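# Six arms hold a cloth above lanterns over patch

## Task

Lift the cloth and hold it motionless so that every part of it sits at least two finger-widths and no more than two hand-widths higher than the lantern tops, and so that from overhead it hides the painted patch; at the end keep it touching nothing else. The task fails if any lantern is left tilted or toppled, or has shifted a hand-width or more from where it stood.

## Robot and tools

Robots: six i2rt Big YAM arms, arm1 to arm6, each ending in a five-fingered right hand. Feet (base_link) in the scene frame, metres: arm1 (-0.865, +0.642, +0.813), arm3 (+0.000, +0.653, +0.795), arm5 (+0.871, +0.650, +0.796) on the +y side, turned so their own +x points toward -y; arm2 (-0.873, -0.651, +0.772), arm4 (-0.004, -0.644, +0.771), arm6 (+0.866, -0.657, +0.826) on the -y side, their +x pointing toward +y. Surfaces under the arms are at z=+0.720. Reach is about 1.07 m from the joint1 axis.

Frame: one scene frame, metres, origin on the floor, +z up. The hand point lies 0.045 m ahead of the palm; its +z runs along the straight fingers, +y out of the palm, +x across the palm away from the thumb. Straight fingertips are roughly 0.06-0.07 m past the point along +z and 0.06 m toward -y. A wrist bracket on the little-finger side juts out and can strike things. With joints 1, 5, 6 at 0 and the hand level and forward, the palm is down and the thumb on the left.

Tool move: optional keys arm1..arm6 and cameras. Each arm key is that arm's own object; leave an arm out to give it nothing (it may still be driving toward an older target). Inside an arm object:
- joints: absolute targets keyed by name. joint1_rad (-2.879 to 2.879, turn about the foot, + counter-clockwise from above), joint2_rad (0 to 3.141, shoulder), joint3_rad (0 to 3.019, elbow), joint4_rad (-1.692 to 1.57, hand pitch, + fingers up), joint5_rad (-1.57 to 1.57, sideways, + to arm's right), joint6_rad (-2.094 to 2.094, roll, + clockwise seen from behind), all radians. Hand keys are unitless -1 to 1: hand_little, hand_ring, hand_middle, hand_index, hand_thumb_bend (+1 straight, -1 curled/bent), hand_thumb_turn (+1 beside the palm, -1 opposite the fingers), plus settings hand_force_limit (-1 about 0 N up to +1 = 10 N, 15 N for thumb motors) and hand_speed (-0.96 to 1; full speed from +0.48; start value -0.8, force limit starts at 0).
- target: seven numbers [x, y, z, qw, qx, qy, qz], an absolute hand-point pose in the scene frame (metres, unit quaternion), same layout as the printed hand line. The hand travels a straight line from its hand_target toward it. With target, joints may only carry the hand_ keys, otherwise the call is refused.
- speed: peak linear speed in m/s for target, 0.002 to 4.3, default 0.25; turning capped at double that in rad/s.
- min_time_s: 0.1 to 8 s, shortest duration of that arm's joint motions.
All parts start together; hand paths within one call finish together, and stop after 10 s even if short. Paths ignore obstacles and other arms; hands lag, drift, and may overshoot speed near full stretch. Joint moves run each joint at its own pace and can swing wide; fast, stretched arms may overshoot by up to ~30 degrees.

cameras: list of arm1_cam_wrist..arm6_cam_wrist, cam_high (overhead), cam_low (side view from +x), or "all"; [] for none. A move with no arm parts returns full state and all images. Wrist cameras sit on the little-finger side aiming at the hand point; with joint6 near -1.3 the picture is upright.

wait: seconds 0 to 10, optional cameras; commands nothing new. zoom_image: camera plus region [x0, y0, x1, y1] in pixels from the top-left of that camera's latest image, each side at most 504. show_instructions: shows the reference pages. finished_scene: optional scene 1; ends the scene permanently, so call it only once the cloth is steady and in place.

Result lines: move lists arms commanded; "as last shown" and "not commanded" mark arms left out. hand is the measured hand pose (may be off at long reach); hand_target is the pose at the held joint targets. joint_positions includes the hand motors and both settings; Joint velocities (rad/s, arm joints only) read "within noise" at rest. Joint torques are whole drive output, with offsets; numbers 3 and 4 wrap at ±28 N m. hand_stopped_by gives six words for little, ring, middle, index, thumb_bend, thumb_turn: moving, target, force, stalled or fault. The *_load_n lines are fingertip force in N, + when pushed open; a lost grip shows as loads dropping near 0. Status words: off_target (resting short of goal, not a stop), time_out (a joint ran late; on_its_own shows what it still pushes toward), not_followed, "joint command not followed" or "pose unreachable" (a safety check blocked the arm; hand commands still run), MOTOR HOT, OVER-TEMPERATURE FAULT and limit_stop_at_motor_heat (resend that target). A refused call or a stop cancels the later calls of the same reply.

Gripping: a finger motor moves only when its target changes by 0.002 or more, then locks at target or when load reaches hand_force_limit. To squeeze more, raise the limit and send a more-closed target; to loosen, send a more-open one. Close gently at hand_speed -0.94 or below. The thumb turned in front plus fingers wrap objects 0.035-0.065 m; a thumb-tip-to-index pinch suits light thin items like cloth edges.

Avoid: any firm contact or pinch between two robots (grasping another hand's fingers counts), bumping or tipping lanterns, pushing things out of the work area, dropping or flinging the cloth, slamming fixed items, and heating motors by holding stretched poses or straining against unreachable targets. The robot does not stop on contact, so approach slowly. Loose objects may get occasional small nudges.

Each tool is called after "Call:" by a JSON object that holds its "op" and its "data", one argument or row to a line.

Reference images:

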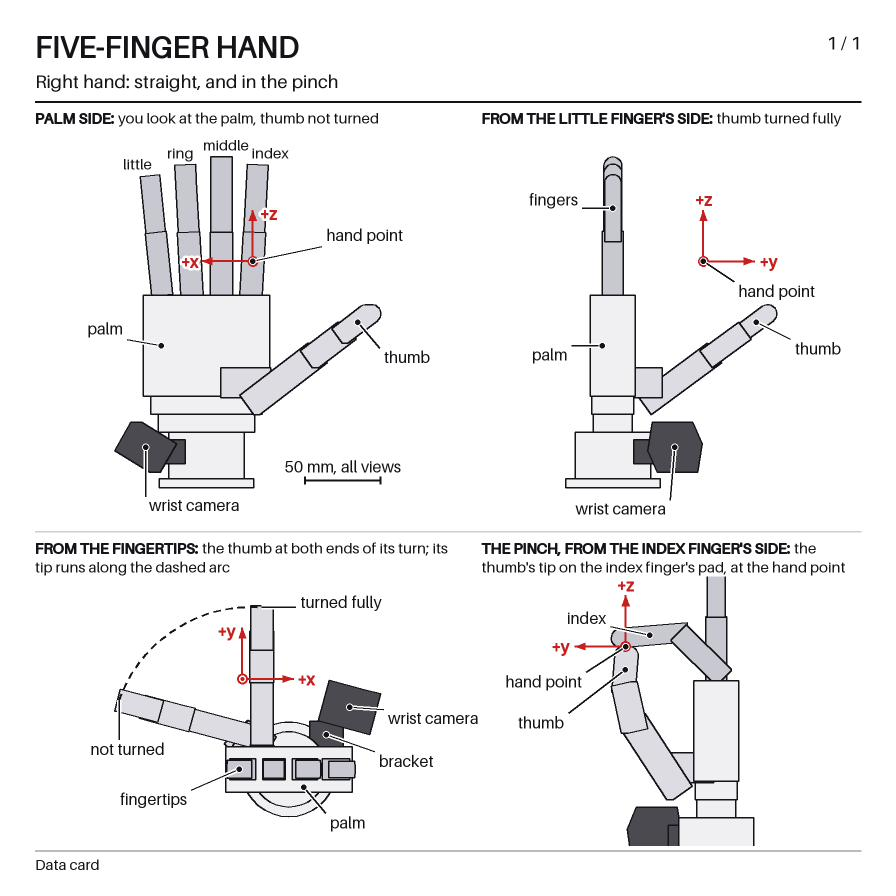

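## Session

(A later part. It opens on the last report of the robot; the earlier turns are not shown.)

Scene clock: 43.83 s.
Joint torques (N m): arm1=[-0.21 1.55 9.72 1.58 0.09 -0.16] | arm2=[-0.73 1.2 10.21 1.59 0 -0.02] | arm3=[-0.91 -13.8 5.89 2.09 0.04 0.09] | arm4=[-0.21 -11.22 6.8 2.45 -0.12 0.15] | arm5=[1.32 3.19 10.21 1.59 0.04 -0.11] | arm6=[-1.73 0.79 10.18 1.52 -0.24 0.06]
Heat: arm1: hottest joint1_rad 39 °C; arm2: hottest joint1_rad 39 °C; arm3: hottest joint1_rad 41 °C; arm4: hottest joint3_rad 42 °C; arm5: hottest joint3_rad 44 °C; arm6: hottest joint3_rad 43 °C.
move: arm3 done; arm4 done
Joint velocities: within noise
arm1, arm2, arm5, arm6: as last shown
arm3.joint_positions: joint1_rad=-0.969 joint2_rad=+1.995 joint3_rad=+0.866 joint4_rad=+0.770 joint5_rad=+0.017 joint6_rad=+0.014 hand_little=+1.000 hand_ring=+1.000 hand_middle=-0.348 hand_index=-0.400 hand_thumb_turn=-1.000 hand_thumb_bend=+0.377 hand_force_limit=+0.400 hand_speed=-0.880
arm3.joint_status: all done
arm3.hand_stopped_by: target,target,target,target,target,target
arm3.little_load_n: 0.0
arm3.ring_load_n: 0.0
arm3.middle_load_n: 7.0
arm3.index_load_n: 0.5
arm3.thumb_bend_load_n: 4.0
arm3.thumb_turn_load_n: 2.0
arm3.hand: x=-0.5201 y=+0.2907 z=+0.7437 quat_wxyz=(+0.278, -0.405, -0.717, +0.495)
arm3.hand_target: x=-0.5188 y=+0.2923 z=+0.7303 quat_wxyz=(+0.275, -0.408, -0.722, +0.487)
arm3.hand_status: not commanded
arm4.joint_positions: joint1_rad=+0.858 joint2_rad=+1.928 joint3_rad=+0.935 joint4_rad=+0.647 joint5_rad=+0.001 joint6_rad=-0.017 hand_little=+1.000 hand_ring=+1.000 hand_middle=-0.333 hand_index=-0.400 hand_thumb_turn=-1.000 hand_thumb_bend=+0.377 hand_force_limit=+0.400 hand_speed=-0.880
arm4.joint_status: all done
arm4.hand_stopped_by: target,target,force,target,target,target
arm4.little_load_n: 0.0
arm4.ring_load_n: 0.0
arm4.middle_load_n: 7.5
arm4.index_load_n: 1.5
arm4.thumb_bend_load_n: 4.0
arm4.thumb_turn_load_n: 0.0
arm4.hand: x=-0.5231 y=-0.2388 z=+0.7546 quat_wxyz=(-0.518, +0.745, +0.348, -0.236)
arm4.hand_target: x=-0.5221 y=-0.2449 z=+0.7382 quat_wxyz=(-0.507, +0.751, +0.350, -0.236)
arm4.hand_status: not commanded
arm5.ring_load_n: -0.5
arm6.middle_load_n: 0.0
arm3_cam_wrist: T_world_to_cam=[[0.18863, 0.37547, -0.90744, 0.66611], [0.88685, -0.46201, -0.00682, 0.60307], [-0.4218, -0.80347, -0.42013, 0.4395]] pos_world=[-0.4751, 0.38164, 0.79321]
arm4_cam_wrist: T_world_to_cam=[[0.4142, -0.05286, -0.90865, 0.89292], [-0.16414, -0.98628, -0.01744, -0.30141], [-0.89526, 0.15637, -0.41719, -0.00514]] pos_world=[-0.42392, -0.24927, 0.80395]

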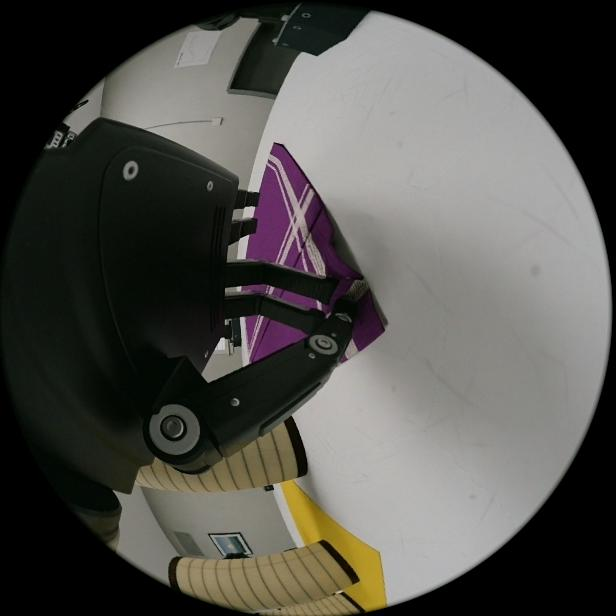

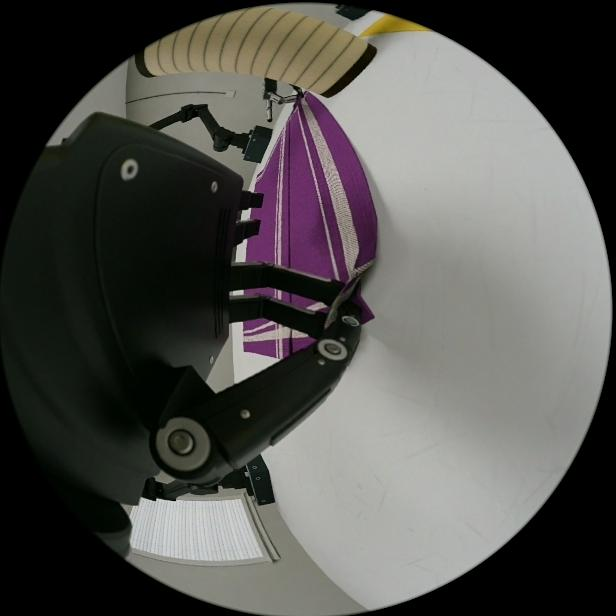

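Call:
{"op": "move", "data": {
  "arm3": {"joints": {"hand_speed": -0.92, "hand_force_limit": 0.1, "hand_index": -0.6, "hand_thumb_bend": 0.1}},
  "arm4": {"joints": {"hand_speed": -0.92, "hand_force_limit": 0.1, "hand_index": -0.6, "hand_thumb_bend": 0.1}},
  "cameras": ["arm3_cam_wrist", "arm4_cam_wrist"]
}}

Call:
{"op": "zoom_image", "data": {
  "camera": "arm3_cam_wrist",
  "region": [220, 200, 420, 400]
}}

Call:
{"op": "zoom_image", "data": {
  "camera": "arm4_cam_wrist",
  "region": [220, 200, 420, 400]
}}

Scene clock: 45.73 s.
Joint torques (N m): arm1=[-0.26 1.38 9.88 1.58 0.14 -0.17] | arm2=[-0.62 1.14 10.21 1.59 -0.01 -0.01] | arm3=[-0.85 -13.8 5.87 2.09 0.03 0.1] | arm4=[-0.21 -11.46 6.83 2.47 -0.11 0.15] | arm5=[1.55 3.31 10.24 1.59 0.04 -0.11] | arm6=[-1.73 0.79 10.18 1.51 -0.24 0.05]
Heat: arm1: hottest joint1_rad 39 °C; arm2: hottest joint1_rad 39 °C; arm3: hottest joint1_rad 41 °C; arm4: hottest joint3_rad 42 °C; arm5: hottest joint3_rad 44 °C; arm6: hottest joint3_rad 43 °C.
move: arm3 off_target; arm4 off_target
Joint velocities: within noise
arm1, arm2, arm5, arm6: as last shown
arm3.joint_positions: joint1_rad=-0.969 joint2_rad=+1.995 joint3_rad=+0.866 joint4_rad=+0.770 joint5_rad=+0.017 joint6_rad=+0.014 hand_little=+1.000 hand_ring=+1.000 hand_middle=-0.348 hand_index=-0.600 hand_thumb_turn=-1.000 hand_thumb_bend=+0.329 hand_force_limit=+0.100 hand_speed=-0.920
arm3.joint_status: hand_thumb_bend off_target (ended at +0.329, target +0.100); the others done
arm3.hand_stopped_by: target,target,target,target,force,target
arm3.little_load_n: 0.0
arm3.ring_load_n: 0.0
arm3.middle_load_n: 10.5
arm3.index_load_n: 0.0
arm3.thumb_bend_load_n: 8.0
arm3.thumb_turn_load_n: 3.5
arm3.hand: x=-0.5201 y=+0.2907 z=+0.7437 quat_wxyz=(+0.278, -0.405, -0.717, +0.495)
arm3.hand_target: x=-0.5188 y=+0.2923 z=+0.7303 quat_wxyz=(+0.275, -0.408, -0.722, +0.487)
arm3.hand_status: not commanded
arm4.joint_positions: joint1_rad=+0.858 joint2_rad=+1.928 joint3_rad=+0.935 joint4_rad=+0.647 joint5_rad=+0.001 joint6_rad=-0.017 hand_little=+1.000 hand_ring=+1.000 hand_middle=-0.333 hand_index=-0.600 hand_thumb_turn=-1.000 hand_thumb_bend=+0.358 hand_force_limit=+0.100 hand_speed=-0.920
arm4.joint_status: hand_thumb_bend off_target (ended at +0.358, target +0.100); the others done
arm4.hand_stopped_by: target,target,force,target,force,target
arm4.little_load_n: 0.0
arm4.ring_load_n: 0.0
arm4.middle_load_n: 9.0
arm4.index_load_n: 0.5
arm4.thumb_bend_load_n: 6.5
arm4.thumb_turn_load_n: 0.0
arm4.hand: x=-0.5231 y=-0.2388 z=+0.7546 quat_wxyz=(-0.518, +0.745, +0.348, -0.236)
arm4.hand_target: x=-0.5221 y=-0.2449 z=+0.7383 quat_wxyz=(-0.507, +0.751, +0.350, -0.236)
arm4.hand_status: not commanded
arm5.ring_load_n: 0.0
arm3_cam_wrist: T_world_to_cam=[[0.18863, 0.37547, -0.90744, 0.66611], [0.88685, -0.46201, -0.00682, 0.60307], [-0.4218, -0.80347, -0.42013, 0.4395]] pos_world=[-0.4751, 0.38164, 0.79321]
arm4_cam_wrist: T_world_to_cam=[[0.4142, -0.05286, -0.90865, 0.89292], [-0.16414, -0.98628, -0.01744, -0.30141], [-0.89526, 0.15637, -0.41719, -0.00514]] pos_world=[-0.42392, -0.24927, 0.80395]

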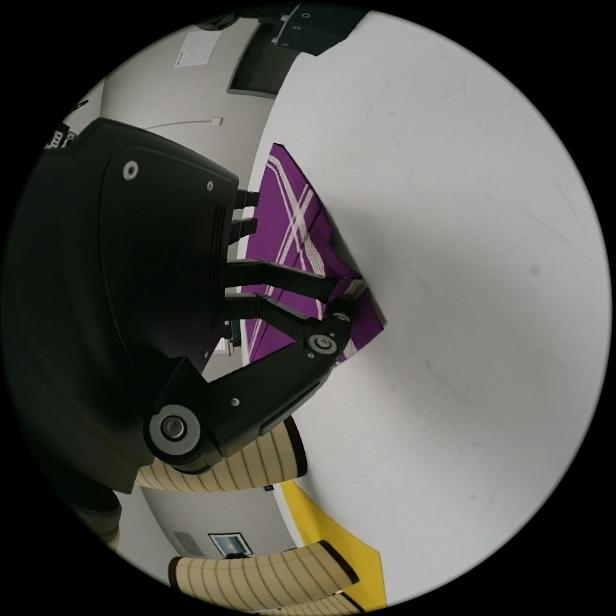

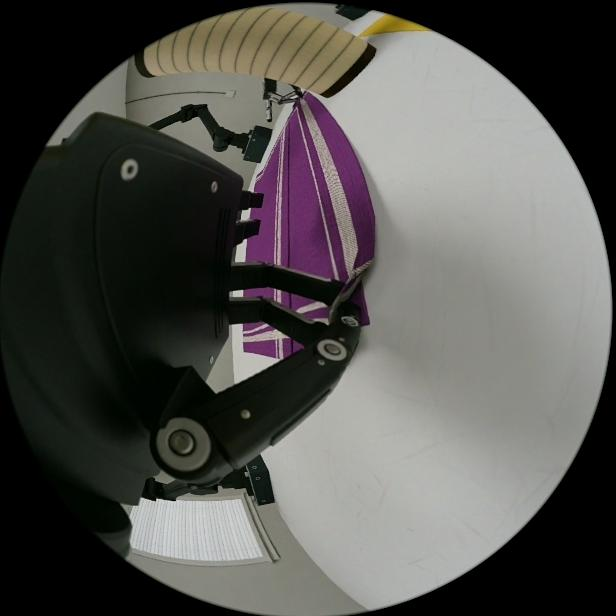

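Scaled by 2.520 from the camera's image (finer frame: 880x880).

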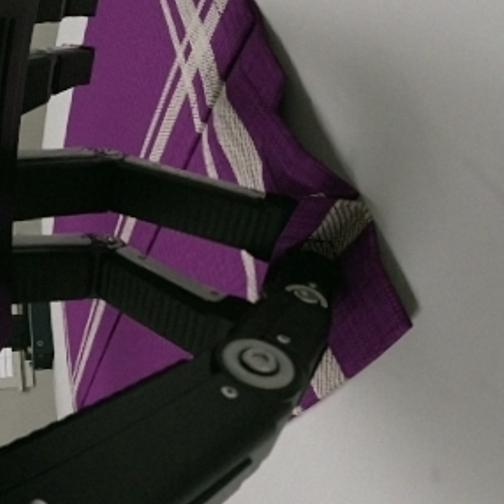

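Scaled by 2.520 from the camera's image (finer frame: 880x880).

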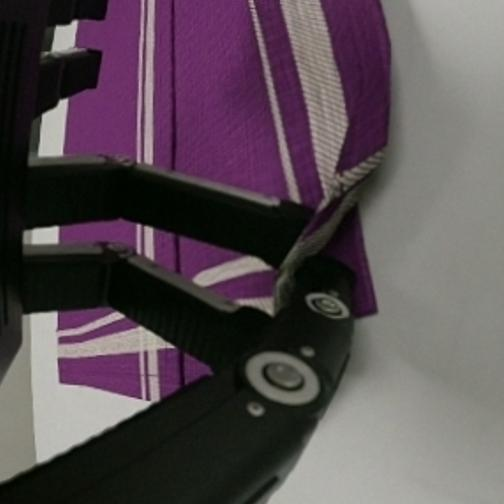

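Call:
{"op": "move", "data": {
  "arm3": {"target": [-0.53, 0.30, 0.95, 0.275, -0.408, -0.722, 0.487], "speed": 0.12},
  "arm4": {"target": [-0.53, -0.25, 0.95, 0.507, -0.751, -0.350, 0.236], "speed": 0.12},
  "cameras": ["arm3_cam_wrist", "arm4_cam_wrist", "arm2_cam_wrist", "cam_high"]
}}

Scene clock: 48.93 s.
Joint torques (N m): arm1=[0.15 1.73 9.88 1.63 0.09 -0.12] | arm2=[-0.67 1.08 10.24 1.58 0 -0.02] | arm3=[-2.14 -13.74 11.67 1.55 0.11 0] | arm4=[1.08 -12.28 13.27 1.61 -0.19 0.23] | arm5=[1.49 3.19 10.17 1.54 0.04 -0.12] | arm6=[-1.73 0.73 10.17 1.52 -0.24 0.05]
Heat: arm1: hottest joint1_rad 39 °C; arm2: hottest joint3_rad 40 °C; arm3: hottest joint1_rad 41 °C; arm4: hottest joint3_rad 42 °C; arm5: hottest joint3_rad 44 °C; arm6: hottest joint3_rad 43 °C.
move: arm3 off_target; arm4 off_target
Joint velocities: within noise
arm1, arm2, arm5, arm6: as last shown
arm2.thumb_bend_load_n: -0.5
arm3.joint_positions: joint1_rad=-0.979 joint2_rad=+1.551 joint3_rad=+0.970 joint4_rad=+0.177 joint5_rad=-0.012 joint6_rad=+0.014 hand_little=+1.000 hand_ring=+1.000 hand_middle=-0.348 hand_index=-0.600 hand_thumb_turn=-1.000 hand_thumb_bend=+0.329 hand_force_limit=+0.100 hand_speed=-0.920
arm3.joint_status: not commanded
arm3.hand_stopped_by: target,target,target,target,force,target
arm3.little_load_n: -0.5
arm3.ring_load_n: 0.0
arm3.middle_load_n: 11.0
arm3.index_load_n: 0.0
arm3.thumb_bend_load_n: 8.0
arm3.thumb_turn_load_n: 2.5
arm3.hand: x=-0.5131 y=+0.2945 z=+0.9320 quat_wxyz=(+0.261, -0.408, -0.730, +0.482)
arm3.hand_target: x=-0.5293 y=+0.3004 z=+0.9500 quat_wxyz=(+0.275, -0.408, -0.722, +0.487)
arm3.hand_status: off_target (0.025 m and 2.0 deg from the pose sent, 0.207 m and 1.2 deg at the start)
arm4.joint_positions: joint1_rad=+0.862 joint2_rad=+1.559 joint3_rad=+1.056 joint4_rad=+0.106 joint5_rad=+0.022 joint6_rad=-0.017 hand_little=+1.000 hand_ring=+1.000 hand_middle=-0.333 hand_index=-0.600 hand_thumb_turn=-1.000 hand_thumb_bend=+0.358 hand_force_limit=+0.100 hand_speed=-0.920
arm4.joint_status: not commanded
arm4.hand_stopped_by: target,target,force,target,force,target
arm4.little_load_n: 0.0
arm4.ring_load_n: 0.0
arm4.middle_load_n: 9.5
arm4.index_load_n: 0.0
arm4.thumb_bend_load_n: 5.5
arm4.thumb_turn_load_n: 0.0
arm4.hand: x=-0.5126 y=-0.2439 z=+0.9276 quat_wxyz=(-0.502, +0.759, +0.351, -0.220)
arm4.hand_target: x=-0.5291 y=-0.2504 z=+0.9499 quat_wxyz=(-0.507, +0.751, +0.350, -0.236)
arm4.hand_status: off_target (0.029 m and 2.1 deg from the pose sent, 0.196 m and 1.4 deg at the start)
pictures: arm2_cam_wrist, arm3_cam_wrist, arm4_cam_wrist, cam_high
arm3_cam_wrist: T_world_to_cam=[[0.22233, 0.39265, -0.89241, 0.83242], [0.89405, -0.44722, 0.02596, 0.56866], [-0.38891, -0.80363, -0.45048, 0.56985]] pos_world=[-0.47186, 0.38542, 0.9848]
arm4_cam_wrist: T_world_to_cam=[[0.45206, -0.08331, -0.88809, 1.03843], [-0.17923, -0.98381, 0.00106, -0.32604], [-0.87379, 0.15869, -0.45967, 0.12827]] pos_world=[-0.41579, -0.2546, 0.98152]

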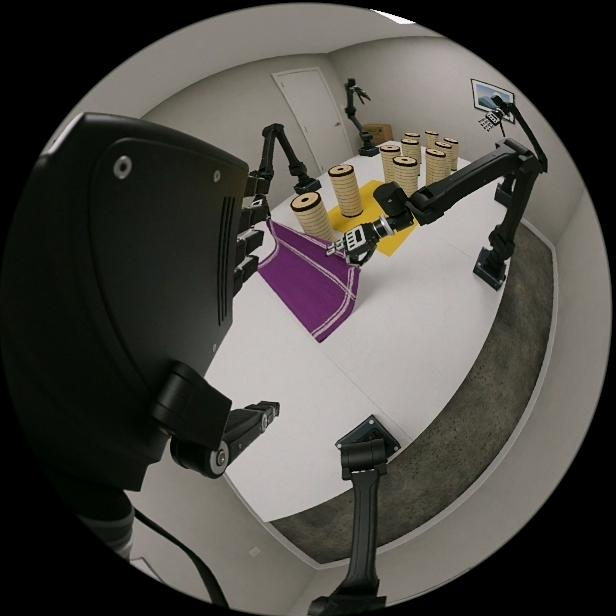

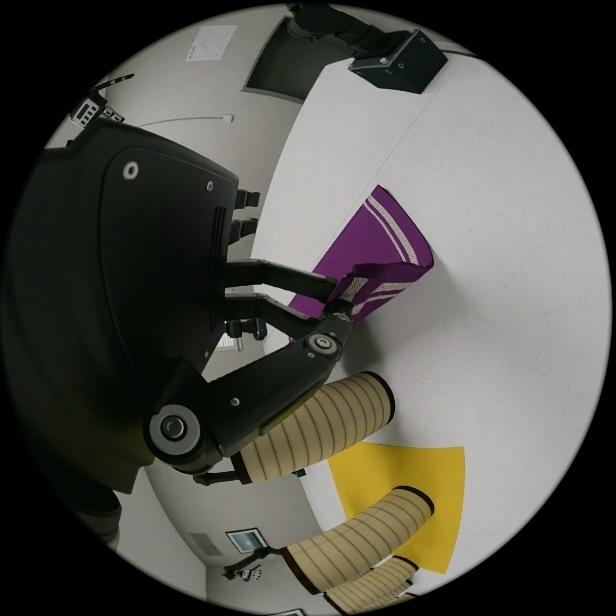

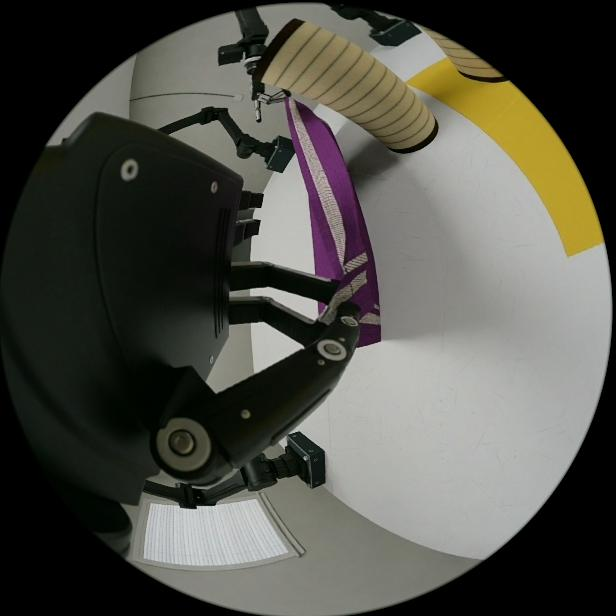

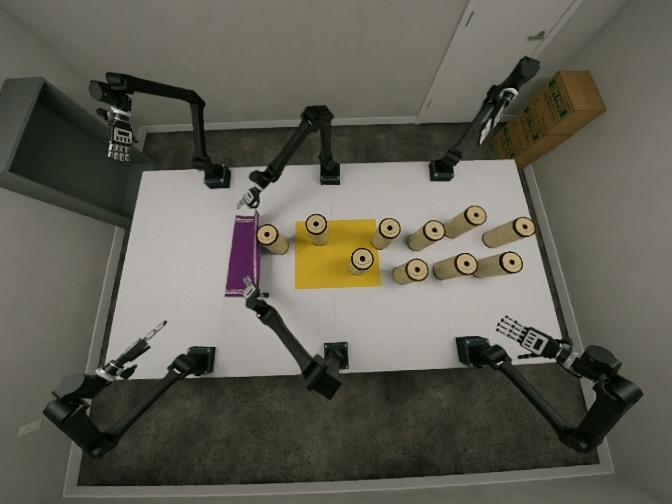

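Call:
{"op": "move", "data": {
  "arm3": {"target": [-0.56, 0.31, 1.46, 0.275, -0.408, -0.722, 0.487], "speed": 0.15},
  "arm4": {"target": [-0.56, -0.26, 1.46, 0.507, -0.751, -0.350, 0.236], "speed": 0.15},
  "cameras": ["arm3_cam_wrist", "arm4_cam_wrist", "arm1_cam_wrist", "arm2_cam_wrist", "cam_high", "cam_low"]
}}

Scene clock: 53.70 s.
Joint torques (N m): arm1=[-0.15 0.62 9.52 1.66 0.14 -0.15] | arm2=[-0.67 1.08 10.21 1.57 0 -0.01] | arm3=[-1.96 -15.15 9.81 1.76 0.04 0.03] | arm4=[0.73 -12.69 10.8 3.12 -0.08 0.27] | arm5=[1.32 3.19 10.25 1.59 0.04 -0.11] | arm6=[-1.73 0.73 10.18 1.52 -0.24 0.05]
Heat: arm1: hottest joint1_rad 39 °C; arm2: hottest joint3_rad 40 °C; arm3: hottest joint3_rad 42 °C; arm4: hottest joint3_rad 43 °C; arm5: hottest joint3_rad 44 °C; arm6: hottest joint3_rad 43 °C.
move: arm3 off_target; arm4 off_target
Joint velocities: within noise
arm1, arm2, arm5, arm6: as last shown
arm1.index_load_n: -0.5
arm2.thumb_bend_load_n: 0.0
arm3.joint_positions: joint1_rad=-1.037 joint2_rad=+1.892 joint3_rad=+2.892 joint4_rad=-1.272 joint5_rad=-0.058 joint6_rad=+0.011 hand_little=+1.000 hand_ring=+1.000 hand_middle=-0.348 hand_index=-0.600 hand_thumb_turn=-1.000 hand_thumb_bend=+0.329 hand_force_limit=+0.100 hand_speed=-0.920
arm3.joint_status: not commanded
arm3.hand_stopped_by: target,target,target,target,force,target
arm3.little_load_n: 0.0
arm3.ring_load_n: 0.0
arm3.middle_load_n: 11.0
arm3.index_load_n: 0.0
arm3.thumb_bend_load_n: 8.0
arm3.thumb_turn_load_n: 2.0
arm3.hand: x=-0.5547 y=+0.3000 z=+1.4525 quat_wxyz=(+0.287, -0.395, -0.693, +0.530)
arm3.hand_target: x=-0.5591 y=+0.3104 z=+1.4589 quat_wxyz=(+0.298, -0.396, -0.687, +0.532)
arm3.hand_status: off_target (0.014 m and 6.3 deg from the pose sent, 0.530 m and 2.0 deg at the start; a joint's target at an end of its range on 22 of 128 steps)
arm4.joint_positions: joint1_rad=+0.927 joint2_rad=+1.889 joint3_rad=+2.892 joint4_rad=-1.195 joint5_rad=+0.082 joint6_rad=+0.003 hand_little=+1.000 hand_ring=+1.000 hand_middle=-0.333 hand_index=-0.600 hand_thumb_turn=-1.000 hand_thumb_bend=+0.358 hand_force_limit=+0.100 hand_speed=-0.920
arm4.joint_status: not commanded
arm4.hand_stopped_by: target,target,force,target,force,target
arm4.little_load_n: 0.0
arm4.ring_load_n: 0.0
arm4.middle_load_n: 9.0
arm4.index_load_n: 0.0
arm4.thumb_bend_load_n: 6.0
arm4.thumb_turn_load_n: 0.5
arm4.hand: x=-0.5499 y=-0.2501 z=+1.4418 quat_wxyz=(-0.576, +0.706, +0.322, -0.258)
arm4.hand_target: x=-0.5583 y=-0.2610 z=+1.4584 quat_wxyz=(-0.586, +0.693, +0.313, -0.280)
arm4.hand_status: off_target (0.023 m and 10.3 deg from the pose sent, 0.535 m and 2.1 deg at the start; a joint's target at an end of its range on 29 of 128 steps)
arm5.middle_load_n: -0.5
pictures: arm1_cam_wrist, arm2_cam_wrist, arm3_cam_wrist, arm4_cam_wrist, cam_high, cam_low
arm3_cam_wrist: T_world_to_cam=[[0.12691, 0.31919, -0.93915, 1.34099], [0.88755, -0.45928, -0.03616, 0.68513], [-0.44288, -0.82896, -0.34159, 0.61209]] pos_world=[-0.50719, 0.39404, 1.49325]
arm4_cam_wrist: T_world_to_cam=[[0.30235, 0.03307, -0.95262, 1.55126], [-0.18734, -0.97784, -0.0934, -0.20603], [-0.9346, 0.2067, -0.28946, 0.06627]] pos_world=[-0.4457, -0.26646, 1.47771]

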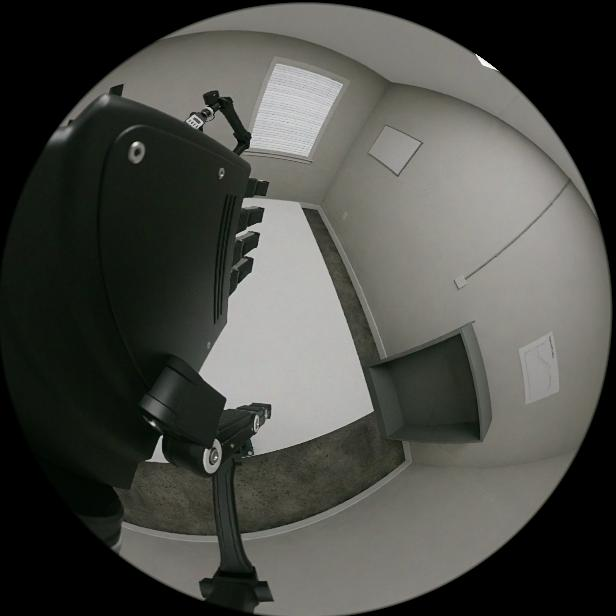

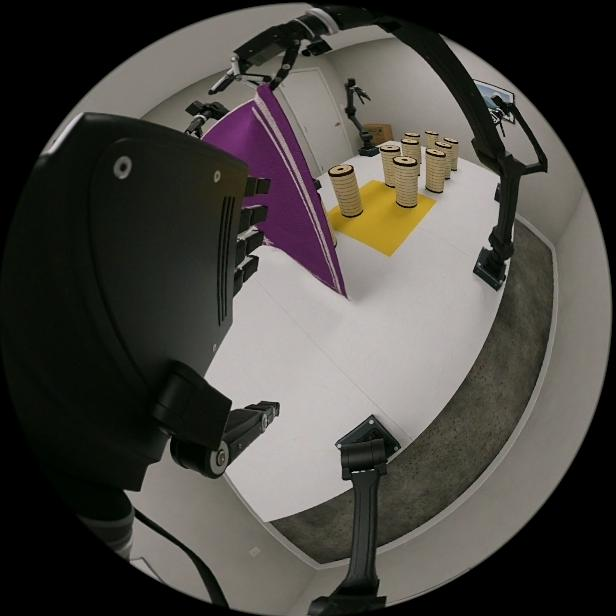

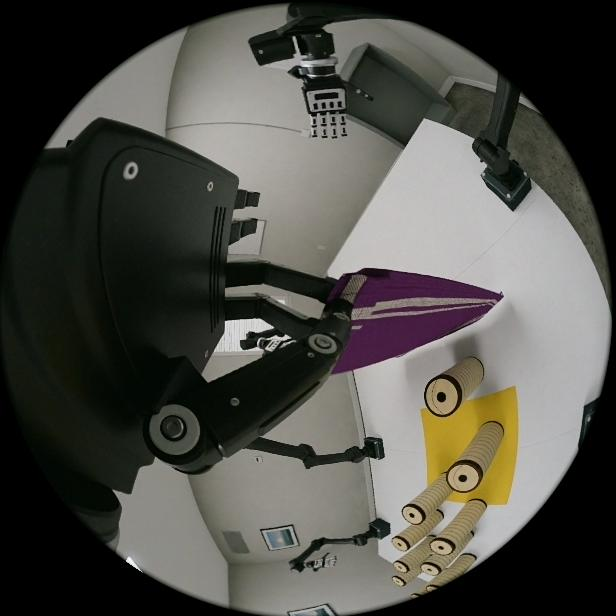

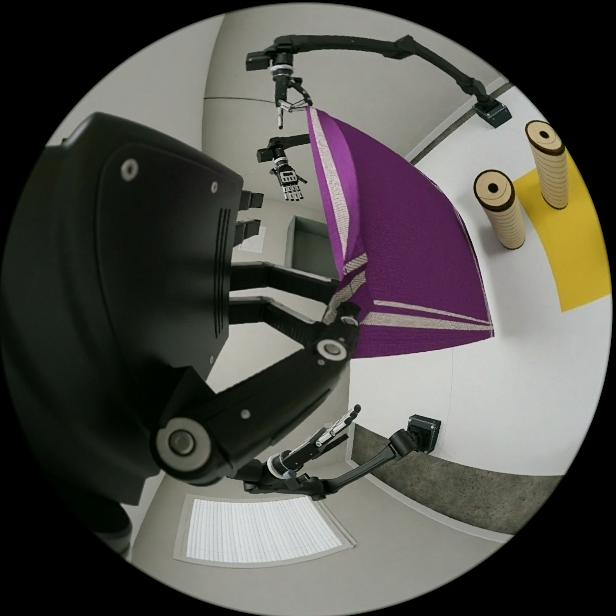

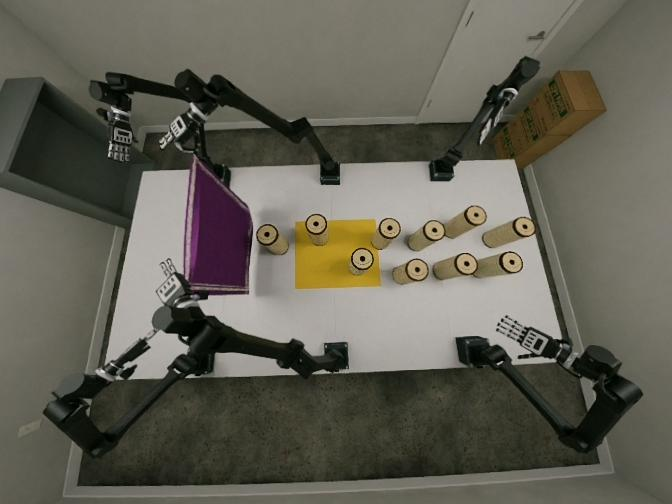

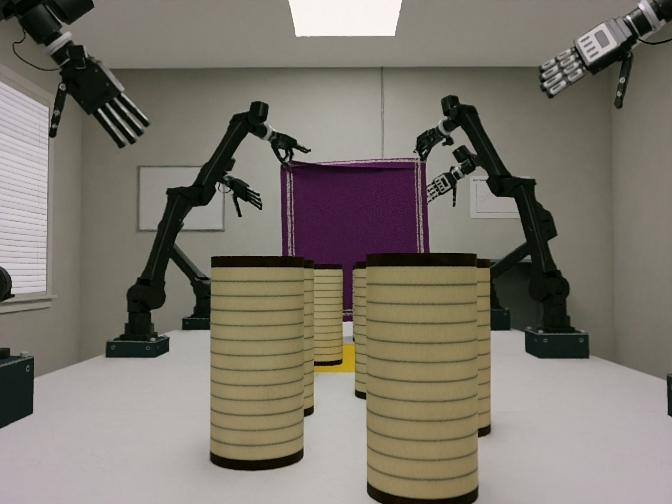

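Call:
{"op": "zoom_image", "data": {
  "camera": "cam_low",
  "region": [250, 80, 470, 400]
}}

Call:
{"op": "zoom_image", "data": {
  "camera": "cam_high",
  "region": [100, 60, 310, 380]
}}

Call:
{"op": "zoom_image", "data": {
  "camera": "arm2_cam_wrist",
  "region": [180, 0, 420, 320]
}}

Scaled by 1.575.

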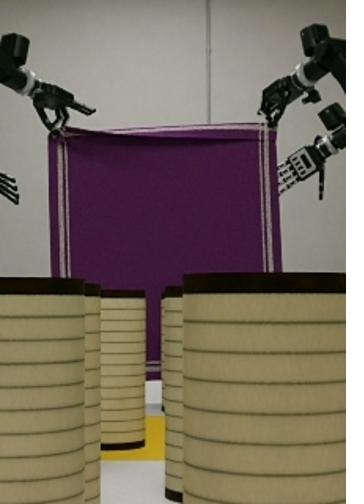

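Scaled by 1.575.

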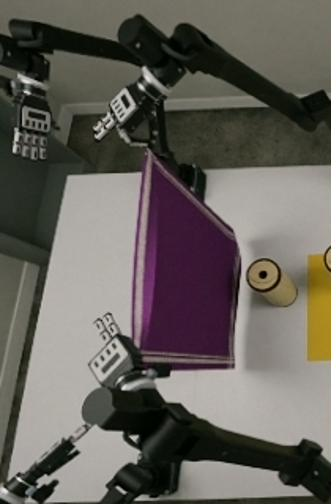

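Scaled by 1.575 from the camera's image (finer frame: 880x880).

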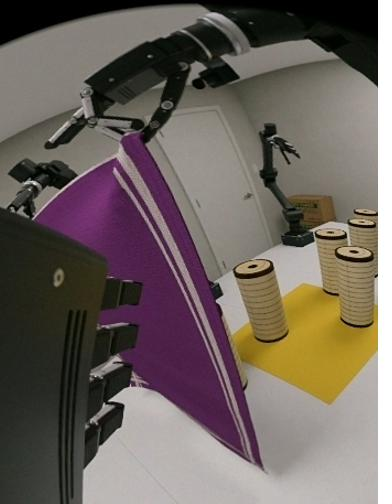

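Call:
{"op": "move", "data": {
  "arm3": {"target": [-0.53, 0.31, 1.48, 0.298, -0.396, -0.687, 0.532], "speed": 0.08},
  "arm4": {"target": [-0.53, -0.265, 1.48, 0.586, -0.693, -0.313, 0.280], "speed": 0.08},
  "arm1": {"target": [-0.75, 0.46, 0.98, 0.193, 0.731, -0.230, 0.613], "speed": 0.25, "joints": {"hand_speed": 0.0, "hand_thumb_turn": -1}},
  "arm2": {"target": [-0.74, -0.38, 0.98, 0.573, -0.499, 0.650, -0.025], "speed": 0.25, "joints": {"hand_speed": 0.0, "hand_thumb_turn": -1}},
  "cameras": ["arm3_cam_wrist", "arm4_cam_wrist", "arm1_cam_wrist", "arm2_cam_wrist", "cam_high", "cam_low"]
}}

Scene clock: 71.43 s.
Joint torques (N m): arm1=[1.08 3.08 9.94 1.54 -0.71 -0.29] | arm2=[-0.09 3.49 10.84 2.04 0.4 0.13] | arm3=[-0.97 -17.67 9.65 1.7 0.15 0.11] | arm4=[-0.67 -15.09 10.77 2 -0.41 0.24] | arm5=[1.38 3.08 10.22 1.57 0.04 -0.11] | arm6=[-1.73 0.73 10.18 1.52 -0.24 0.05]
Heat: arm1: hottest joint1_rad 39 °C; arm2: hottest joint3_rad 40 °C; arm3: hottest joint3_rad 42 °C; arm4: hottest joint3_rad 43 °C; arm5: hottest joint3_rad 45 °C; arm6: hottest joint3_rad 44 °C.
move: arm1 off_target; arm2 done; arm3 off_target; arm4 off_target
Joint velocities: within noise
arm1.joint_positions: joint1_rad=-0.160 joint2_rad=-0.006 joint3_rad=+0.338 joint4_rad=-1.136 joint5_rad=-1.073 joint6_rad=-2.077 hand_little=+1.000 hand_ring=+1.000 hand_middle=+1.000 hand_index=+1.000 hand_thumb_turn=-1.000 hand_thumb_bend=+1.000 hand_force_limit=+0.000 hand_speed=+0.000
arm1.joint_status: all done
arm1.hand_stopped_by: target,target,target,target,target,target
arm1.little_load_n: 0.0
arm1.ring_load_n: 0.0
arm1.middle_load_n: 0.0
arm1.index_load_n: -0.5
arm1.thumb_bend_load_n: 0.0
arm1.thumb_turn_load_n: 0.5
arm1.hand: x=-0.7524 y=+0.4591 z=+0.9769 quat_wxyz=(+0.085, +0.766, -0.297, +0.564)
arm1.hand_target: x=-0.7495 y=+0.4587 z=+0.9804 quat_wxyz=(+0.090, +0.770, -0.281, +0.566)
arm1.hand_status: off_target (0.004 m and 16.2 deg from the pose sent, 0.444 m and 80.2 deg at the start; a joint's target at an end of its range on 85 of 157 steps)
arm2.joint_positions: joint1_rad=-0.177 joint2_rad=+0.233 joint3_rad=+0.331 joint4_rad=-0.569 joint5_rad=+0.689 joint6_rad=+1.163 hand_little=+1.000 hand_ring=+1.000 hand_middle=+1.000 hand_index=+1.000 hand_thumb_turn=-1.000 hand_thumb_bend=+1.000 hand_force_limit=+0.000 hand_speed=+0.000
arm2.joint_status: all done
arm2.hand_stopped_by: target,target,target,target,target,target
arm2.little_load_n: 0.0
arm2.ring_load_n: 0.0
arm2.middle_load_n: 0.0
arm2.index_load_n: -0.5
arm2.thumb_bend_load_n: 0.0
arm2.thumb_turn_load_n: 0.0
arm2.hand: x=-0.7395 y=-0.3846 z=+0.9763 quat_wxyz=(-0.569, +0.506, -0.648, +0.034)
arm2.hand_target: x=-0.7401 y=-0.3803 z=+0.9799 quat_wxyz=(-0.573, +0.499, -0.650, +0.025)
arm2.hand_status: done (0.006 m and 1.4 deg from the pose sent, 0.306 m and 117.1 deg at the start)
arm3.joint_positions: joint1_rad=-1.021 joint2_rad=+1.881 joint3_rad=+2.893 joint4_rad=-1.297 joint5_rad=-0.031 joint6_rad=+0.011 hand_little=+1.000 hand_ring=+1.000 hand_middle=-0.348 hand_index=-0.600 hand_thumb_turn=-1.000 hand_thumb_bend=+0.329 hand_force_limit=+0.100 hand_speed=-0.920
arm3.joint_status: not commanded
arm3.hand_stopped_by: target,target,target,target,force,target
arm3.little_load_n: 0.0
arm3.ring_load_n: 0.0
arm3.middle_load_n: 11.0
arm3.index_load_n: 0.0
arm3.thumb_bend_load_n: 8.5
arm3.thumb_turn_load_n: 2.0
arm3.hand: x=-0.5447 y=+0.3000 z=+1.4532 quat_wxyz=(+0.289, -0.399, -0.696, +0.522)
arm3.hand_target: x=-0.5291 y=+0.3103 z=+1.4788 quat_wxyz=(+0.301, -0.394, -0.682, +0.537)
arm3.hand_status: off_target (0.032 m and 1.8 deg from the pose sent, 0.038 m and 1.4 deg at the start; a joint's target at an end of its range on 106 of 155 steps)
arm4.joint_positions: joint1_rad=+0.920 joint2_rad=+1.883 joint3_rad=+2.892 joint4_rad=-1.187 joint5_rad=+0.062 joint6_rad=+0.004 hand_little=+1.000 hand_ring=+1.000 hand_middle=-0.333 hand_index=-0.600 hand_thumb_turn=-1.000 hand_thumb_bend=+0.358 hand_force_limit=+0.100 hand_speed=-0.920
arm4.joint_status: not commanded
arm4.hand_stopped_by: target,target,force,target,force,target
arm4.little_load_n: 0.0
arm4.ring_load_n: 0.0
arm4.middle_load_n: 9.0
arm4.index_load_n: 0.5
arm4.thumb_bend_load_n: 5.5
arm4.thumb_turn_load_n: 0.5
arm4.hand: x=-0.5474 y=-0.2515 z=+1.4482 quat_wxyz=(-0.578, +0.700, +0.323, -0.266)
arm4.hand_target: x=-0.5294 y=-0.2656 z=+1.4786 quat_wxyz=(-0.592, +0.688, +0.310, -0.283)
arm4.hand_status: off_target (0.039 m and 2.3 deg from the pose sent, 0.046 m and 3.3 deg at the start; a joint's target at an end of its range on 96 of 156 steps)
arm5, arm6: as last shown
arm5.middle_load_n: 0.0
pictures: arm1_cam_wrist, arm2_cam_wrist, arm3_cam_wrist, arm4_cam_wrist, cam_high, cam_low
arm1_cam_wrist: T_world_to_cam=[[-0.46339, -0.88598, 0.01751, 0.04646], [-0.70428, 0.35623, -0.61408, -0.09347], [0.53782, -0.29689, -0.78905, 1.42298]] pos_world=[-0.80961, 0.49692, 1.0646]
arm2_cam_wrist: T_world_to_cam=[[-0.52291, 0.3362, -0.78329, 0.51442], [-0.6834, 0.38386, 0.62098, -0.96464], [0.50945, 0.86001, 0.02903, 0.79484]] pos_world=[-0.79517, -0.48623, 0.97889]
arm3_cam_wrist: T_world_to_cam=[[0.13813, 0.33005, -0.9338, 1.3355], [0.88319, -0.46772, -0.03467, 0.67425], [-0.4482, -0.81994, -0.35611, 0.63222]] pos_world=[-0.49661, 0.39295, 1.49561]
arm4_cam_wrist: T_world_to_cam=[[0.28816, 0.0421, -0.95666, 1.55695], [-0.17541, -0.97981, -0.09596, -0.19667], [-0.94138, 0.19546, -0.27496, 0.04313]] pos_world=[-0.44255, -0.26668, 1.48245]

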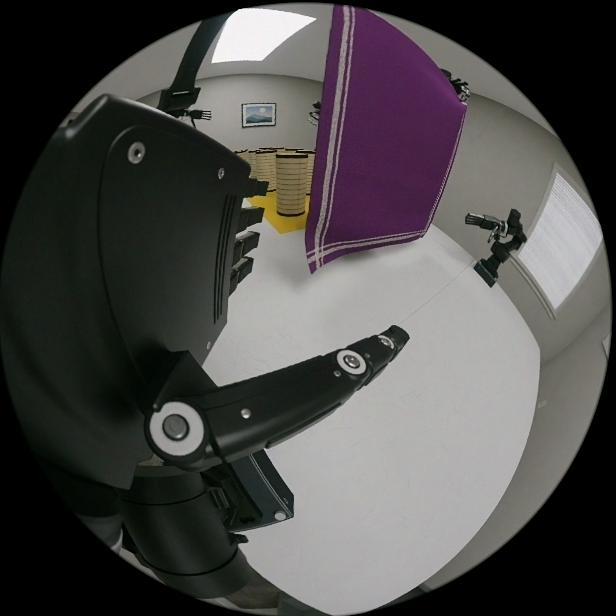

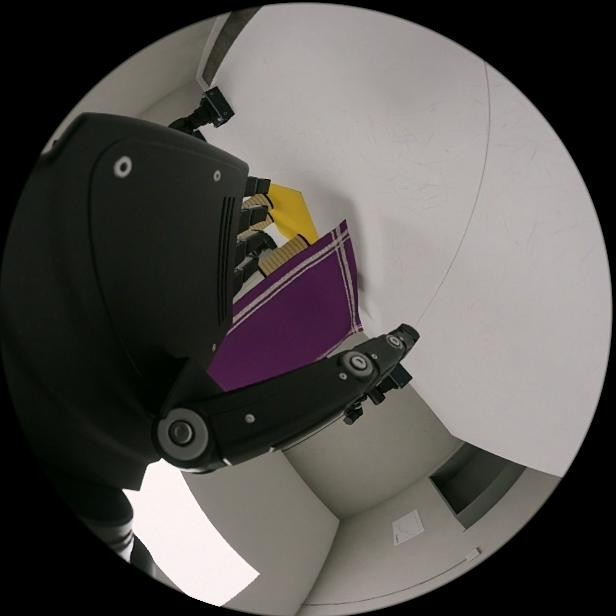

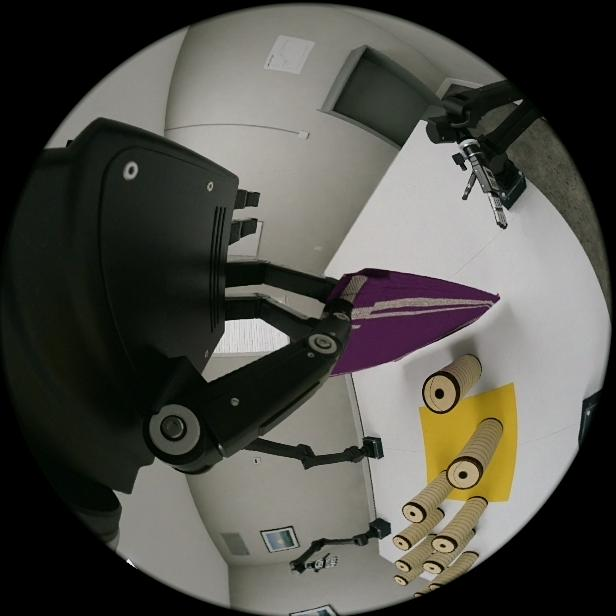

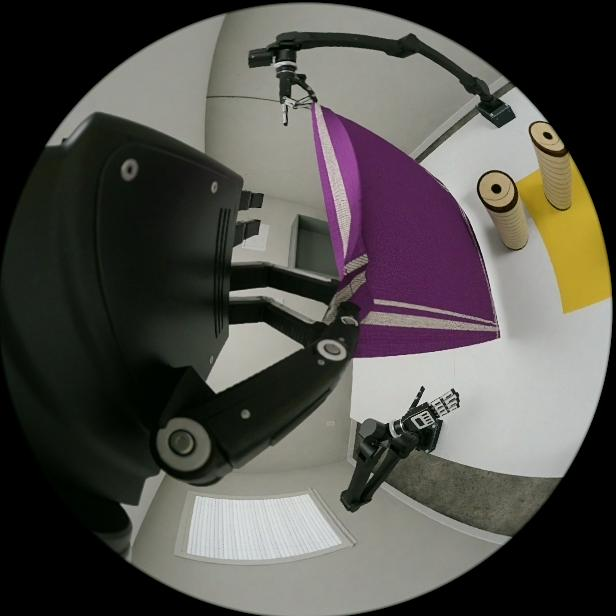

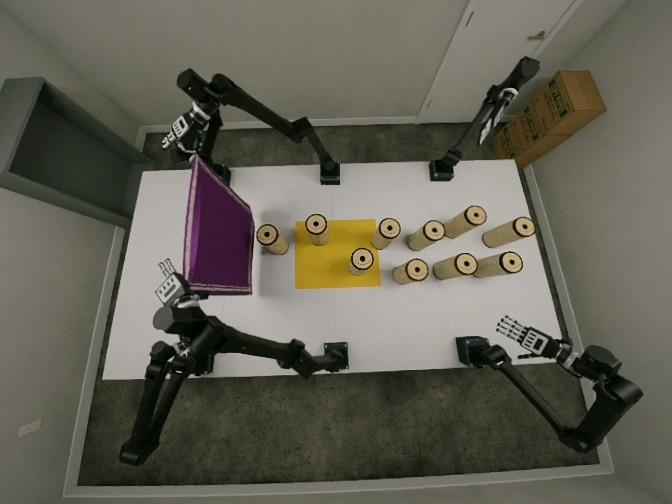

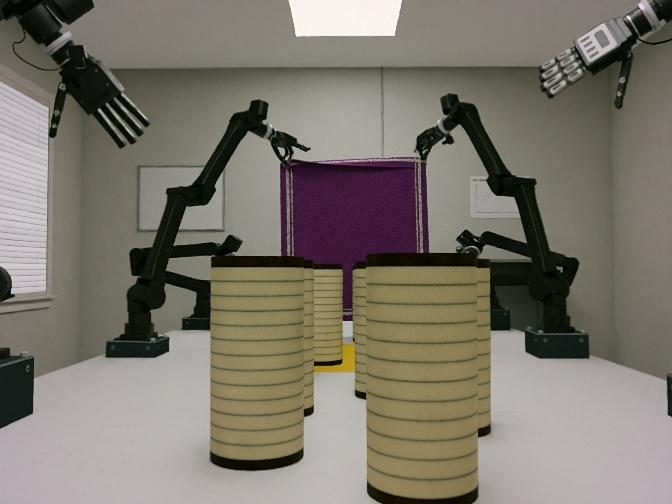

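Call:
{"op": "move", "data": {
  "arm1": {"target": [-0.565, 0.40, 0.84, 0.193, 0.731, -0.230, 0.613], "speed": 0.15},
  "arm2": {"target": [-0.555, -0.31, 0.84, 0.573, -0.499, 0.650, -0.025], "speed": 0.15},
  "cameras": ["arm1_cam_wrist", "arm2_cam_wrist", "cam_high"]
}}

Scene clock: 76.33 s.
Joint torques (N m): arm1=[-0.97 3.19 12.34 1.06 -0.4 -0.25] | arm2=[-1.14 -5.3 7.99 2.24 -0.07 -0.14] | arm3=[-0.91 -17.61 9.63 1.73 0.15 0.11] | arm4=[-0.79 -15.09 10.78 2 -0.42 0.25] | arm5=[1.44 3.19 10.22 1.62 0.04 -0.11] | arm6=[-1.73 0.79 10.18 1.52 -0.24 0.05]
Heat: arm1: hottest joint1_rad 39 °C; arm2: hottest joint3_rad 40 °C; arm3: hottest joint3_rad 43 °C; arm4: hottest joint3_rad 44 °C; arm5: hottest joint3_rad 45 °C; arm6: hottest joint3_rad 44 °C.
move: arm1 not_followed; arm2 off_target
Joint velocities: within noise
arm1.joint_positions: joint1_rad=+0.362 joint2_rad=-0.006 joint3_rad=+0.044 joint4_rad=-0.481 joint5_rad=-0.827 joint6_rad=-1.756 hand_little=+1.000 hand_ring=+1.000 hand_middle=+1.000 hand_index=+1.000 hand_thumb_turn=-1.000 hand_thumb_bend=+1.000 hand_force_limit=+0.000 hand_speed=+0.000
arm1.joint_status: not commanded
arm1.hand_stopped_by: target,target,target,target,target,target
arm1.little_load_n: 0.0
arm1.ring_load_n: 0.0
arm1.middle_load_n: 0.0
arm1.index_load_n: 0.0
arm1.thumb_bend_load_n: 0.0
arm1.thumb_turn_load_n: 0.5
arm1.on_its_own: joint1_rad is held at +0.348, not at its first target -0.145; joint3_rad is held at +0.063, not at its first target +0.338; joint4_rad is held at -0.486, not at its first target -1.123; joint5_rad is held at -0.830, not at its first target -1.076; joint6_rad is held at -1.767, not at its first target -2.088
arm1.hand: x=-0.6838 y=+0.4472 z=+0.9023 quat_wxyz=(+0.055, +0.782, -0.187, +0.592)
arm1.hand_target: x=-0.6857 y=+0.4433 z=+0.9136 quat_wxyz=(+0.066, +0.780, -0.184, +0.595)
arm1.hand_status: not_followed (0.142 m and 17.8 deg from the pose sent, 0.239 m and 16.1 deg at the start; pose on its path clipped on 36 of 77 steps; a joint's target at an end of its range on 77 of 77 steps)
arm2.joint_positions: joint1_rad=-0.796 joint2_rad=+1.419 joint3_rad=+0.306 joint4_rad=+0.727 joint5_rad=+0.109 joint6_rad=+0.929 hand_little=+1.000 hand_ring=+1.000 hand_middle=+1.000 hand_index=+1.000 hand_thumb_turn=-1.000 hand_thumb_bend=+1.000 hand_force_limit=+0.000 hand_speed=+0.000
arm2.joint_status: not commanded
arm2.hand_stopped_by: target,target,target,target,target,target
arm2.little_load_n: 0.0
arm2.ring_load_n: 0.0
arm2.middle_load_n: 0.0
arm2.index_load_n: -0.5
arm2.thumb_bend_load_n: 0.0
arm2.thumb_turn_load_n: 0.0
arm2.hand: x=-0.5672 y=-0.3172 z=+0.8307 quat_wxyz=(-0.559, +0.502, -0.660, +0.021)
arm2.hand_target: x=-0.5553 y=-0.3105 z=+0.8403 quat_wxyz=(-0.573, +0.499, -0.650, +0.025)
arm2.hand_status: off_target (0.017 m and 2.1 deg from the pose sent, 0.241 m and 1.4 deg at the start)
arm3, arm4: as last shown
arm4.index_load_n: 0.0
arm4.thumb_turn_load_n: 0.0
arm5.joint_positions: joint1_rad=-0.567 joint2_rad=+0.648 joint3_rad=+1.496 joint4_rad=-1.291 joint5_rad=-0.051 joint6_rad=-1.219 hand_little=+1.000 hand_ring=+1.000 hand_middle=+1.000 hand_index=+1.000 hand_thumb_turn=+1.000 hand_thumb_bend=+1.000 hand_force_limit=+0.000 hand_speed=-0.800
arm5.joint_status: not commanded
arm5.hand_stopped_by: target,target,target,target,target,target
arm5.little_load_n: 0.0
arm5.ring_load_n: 0.0
arm5.middle_load_n: 0.0
arm5.index_load_n: 0.0
arm5.thumb_bend_load_n: 0.0
arm5.thumb_turn_load_n: 0.0
arm5.hand: x=+0.7059 y=+0.4742 z=+1.3339 quat_wxyz=(+0.409, +0.268, -0.803, +0.342)
arm5.hand_target: x=+0.7066 y=+0.4752 z=+1.3450 quat_wxyz=(+0.418, +0.266, -0.796, +0.349)
arm5.hand_status: not commanded
arm6.joint_positions: joint1_rad=+0.364 joint2_rad=+0.631 joint3_rad=+1.355 joint4_rad=-1.510 joint5_rad=-0.294 joint6_rad=-0.998 hand_little=+1.000 hand_ring=+1.000 hand_middle=+1.000 hand_index=+1.000 hand_thumb_turn=+1.000 hand_thumb_bend=+1.000 hand_force_limit=+0.000 hand_speed=-0.800
arm6.joint_status: not commanded
arm6.hand_stopped_by: target,target,target,target,target,target
arm6.little_load_n: 0.0
arm6.ring_load_n: 0.0
arm6.middle_load_n: -0.5
arm6.index_load_n: 0.0
arm6.thumb_bend_load_n: 0.0
arm6.thumb_turn_load_n: 0.0
arm6.hand: x=+0.7749 y=-0.4888 z=+1.2560 quat_wxyz=(-0.403, +0.670, +0.623, -0.013)
arm6.hand_target: x=+0.7749 y=-0.4887 z=+1.2640 quat_wxyz=(-0.412, +0.666, +0.622, -0.010)
arm6.hand_status: not commanded
pose unreachable (arm1 arm): on one or more control steps of this call this arm could not follow its commanded pose, so it was not sent that pose on those steps. On the call's last step it was still not sent that pose. It may still have moved: this result reports where it is.
cause: moving toward the commanded pose would bring two parts of the arm too close to each other.
arm1_cam_wrist: T_world_to_cam=[[-0.2646, -0.95987, 0.09292, 0.16998], [-0.74225, 0.14119, -0.65508, 0.02042], [0.61567, -0.2423, -0.74983, 1.31715]] pos_world=[-0.75079, 0.47942, 0.98522]
arm2_cam_wrist: T_world_to_cam=[[-0.55208, 0.34751, -0.75792, 0.43366], [-0.65702, 0.37834, 0.65206, -0.79489], [0.51335, 0.85796, 0.01944, 0.66268]] pos_world=[-0.62303, -0.41851, 0.83411]

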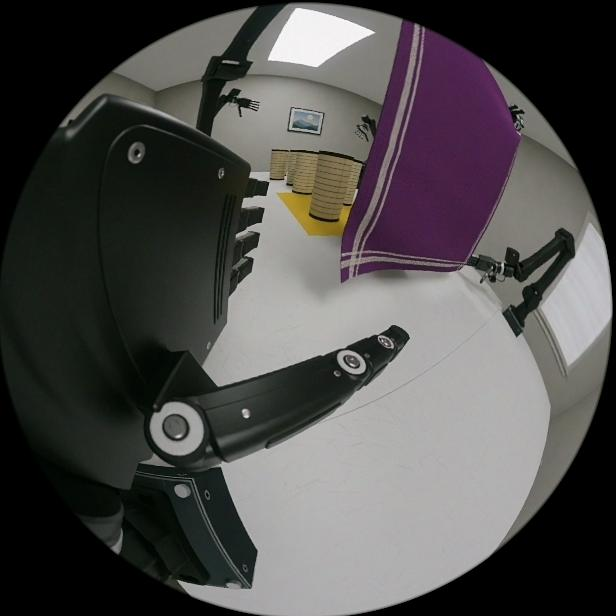

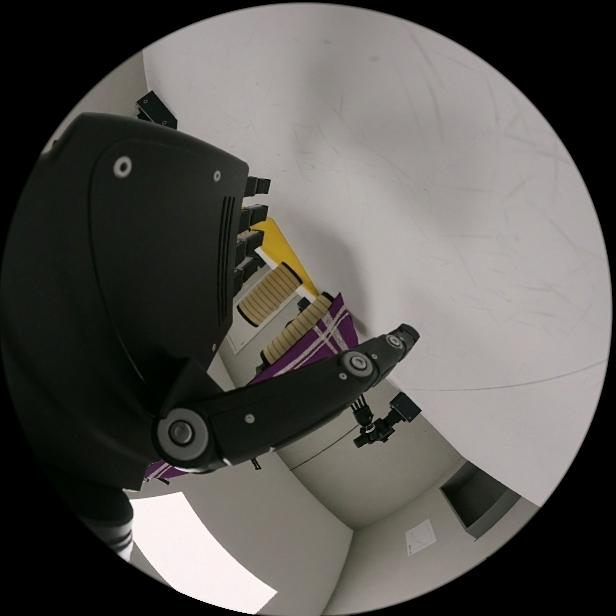

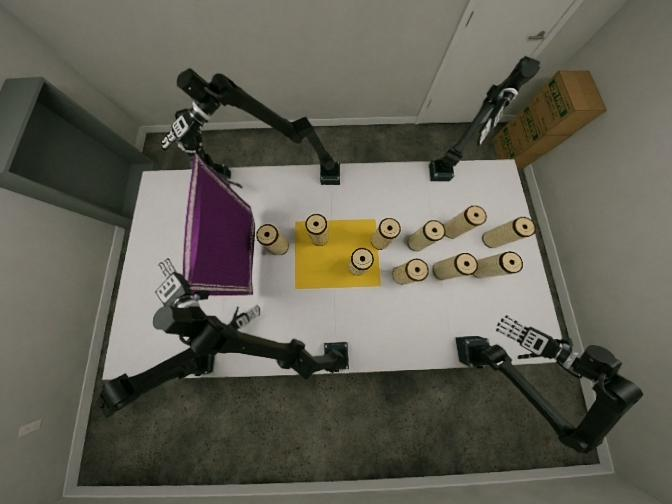

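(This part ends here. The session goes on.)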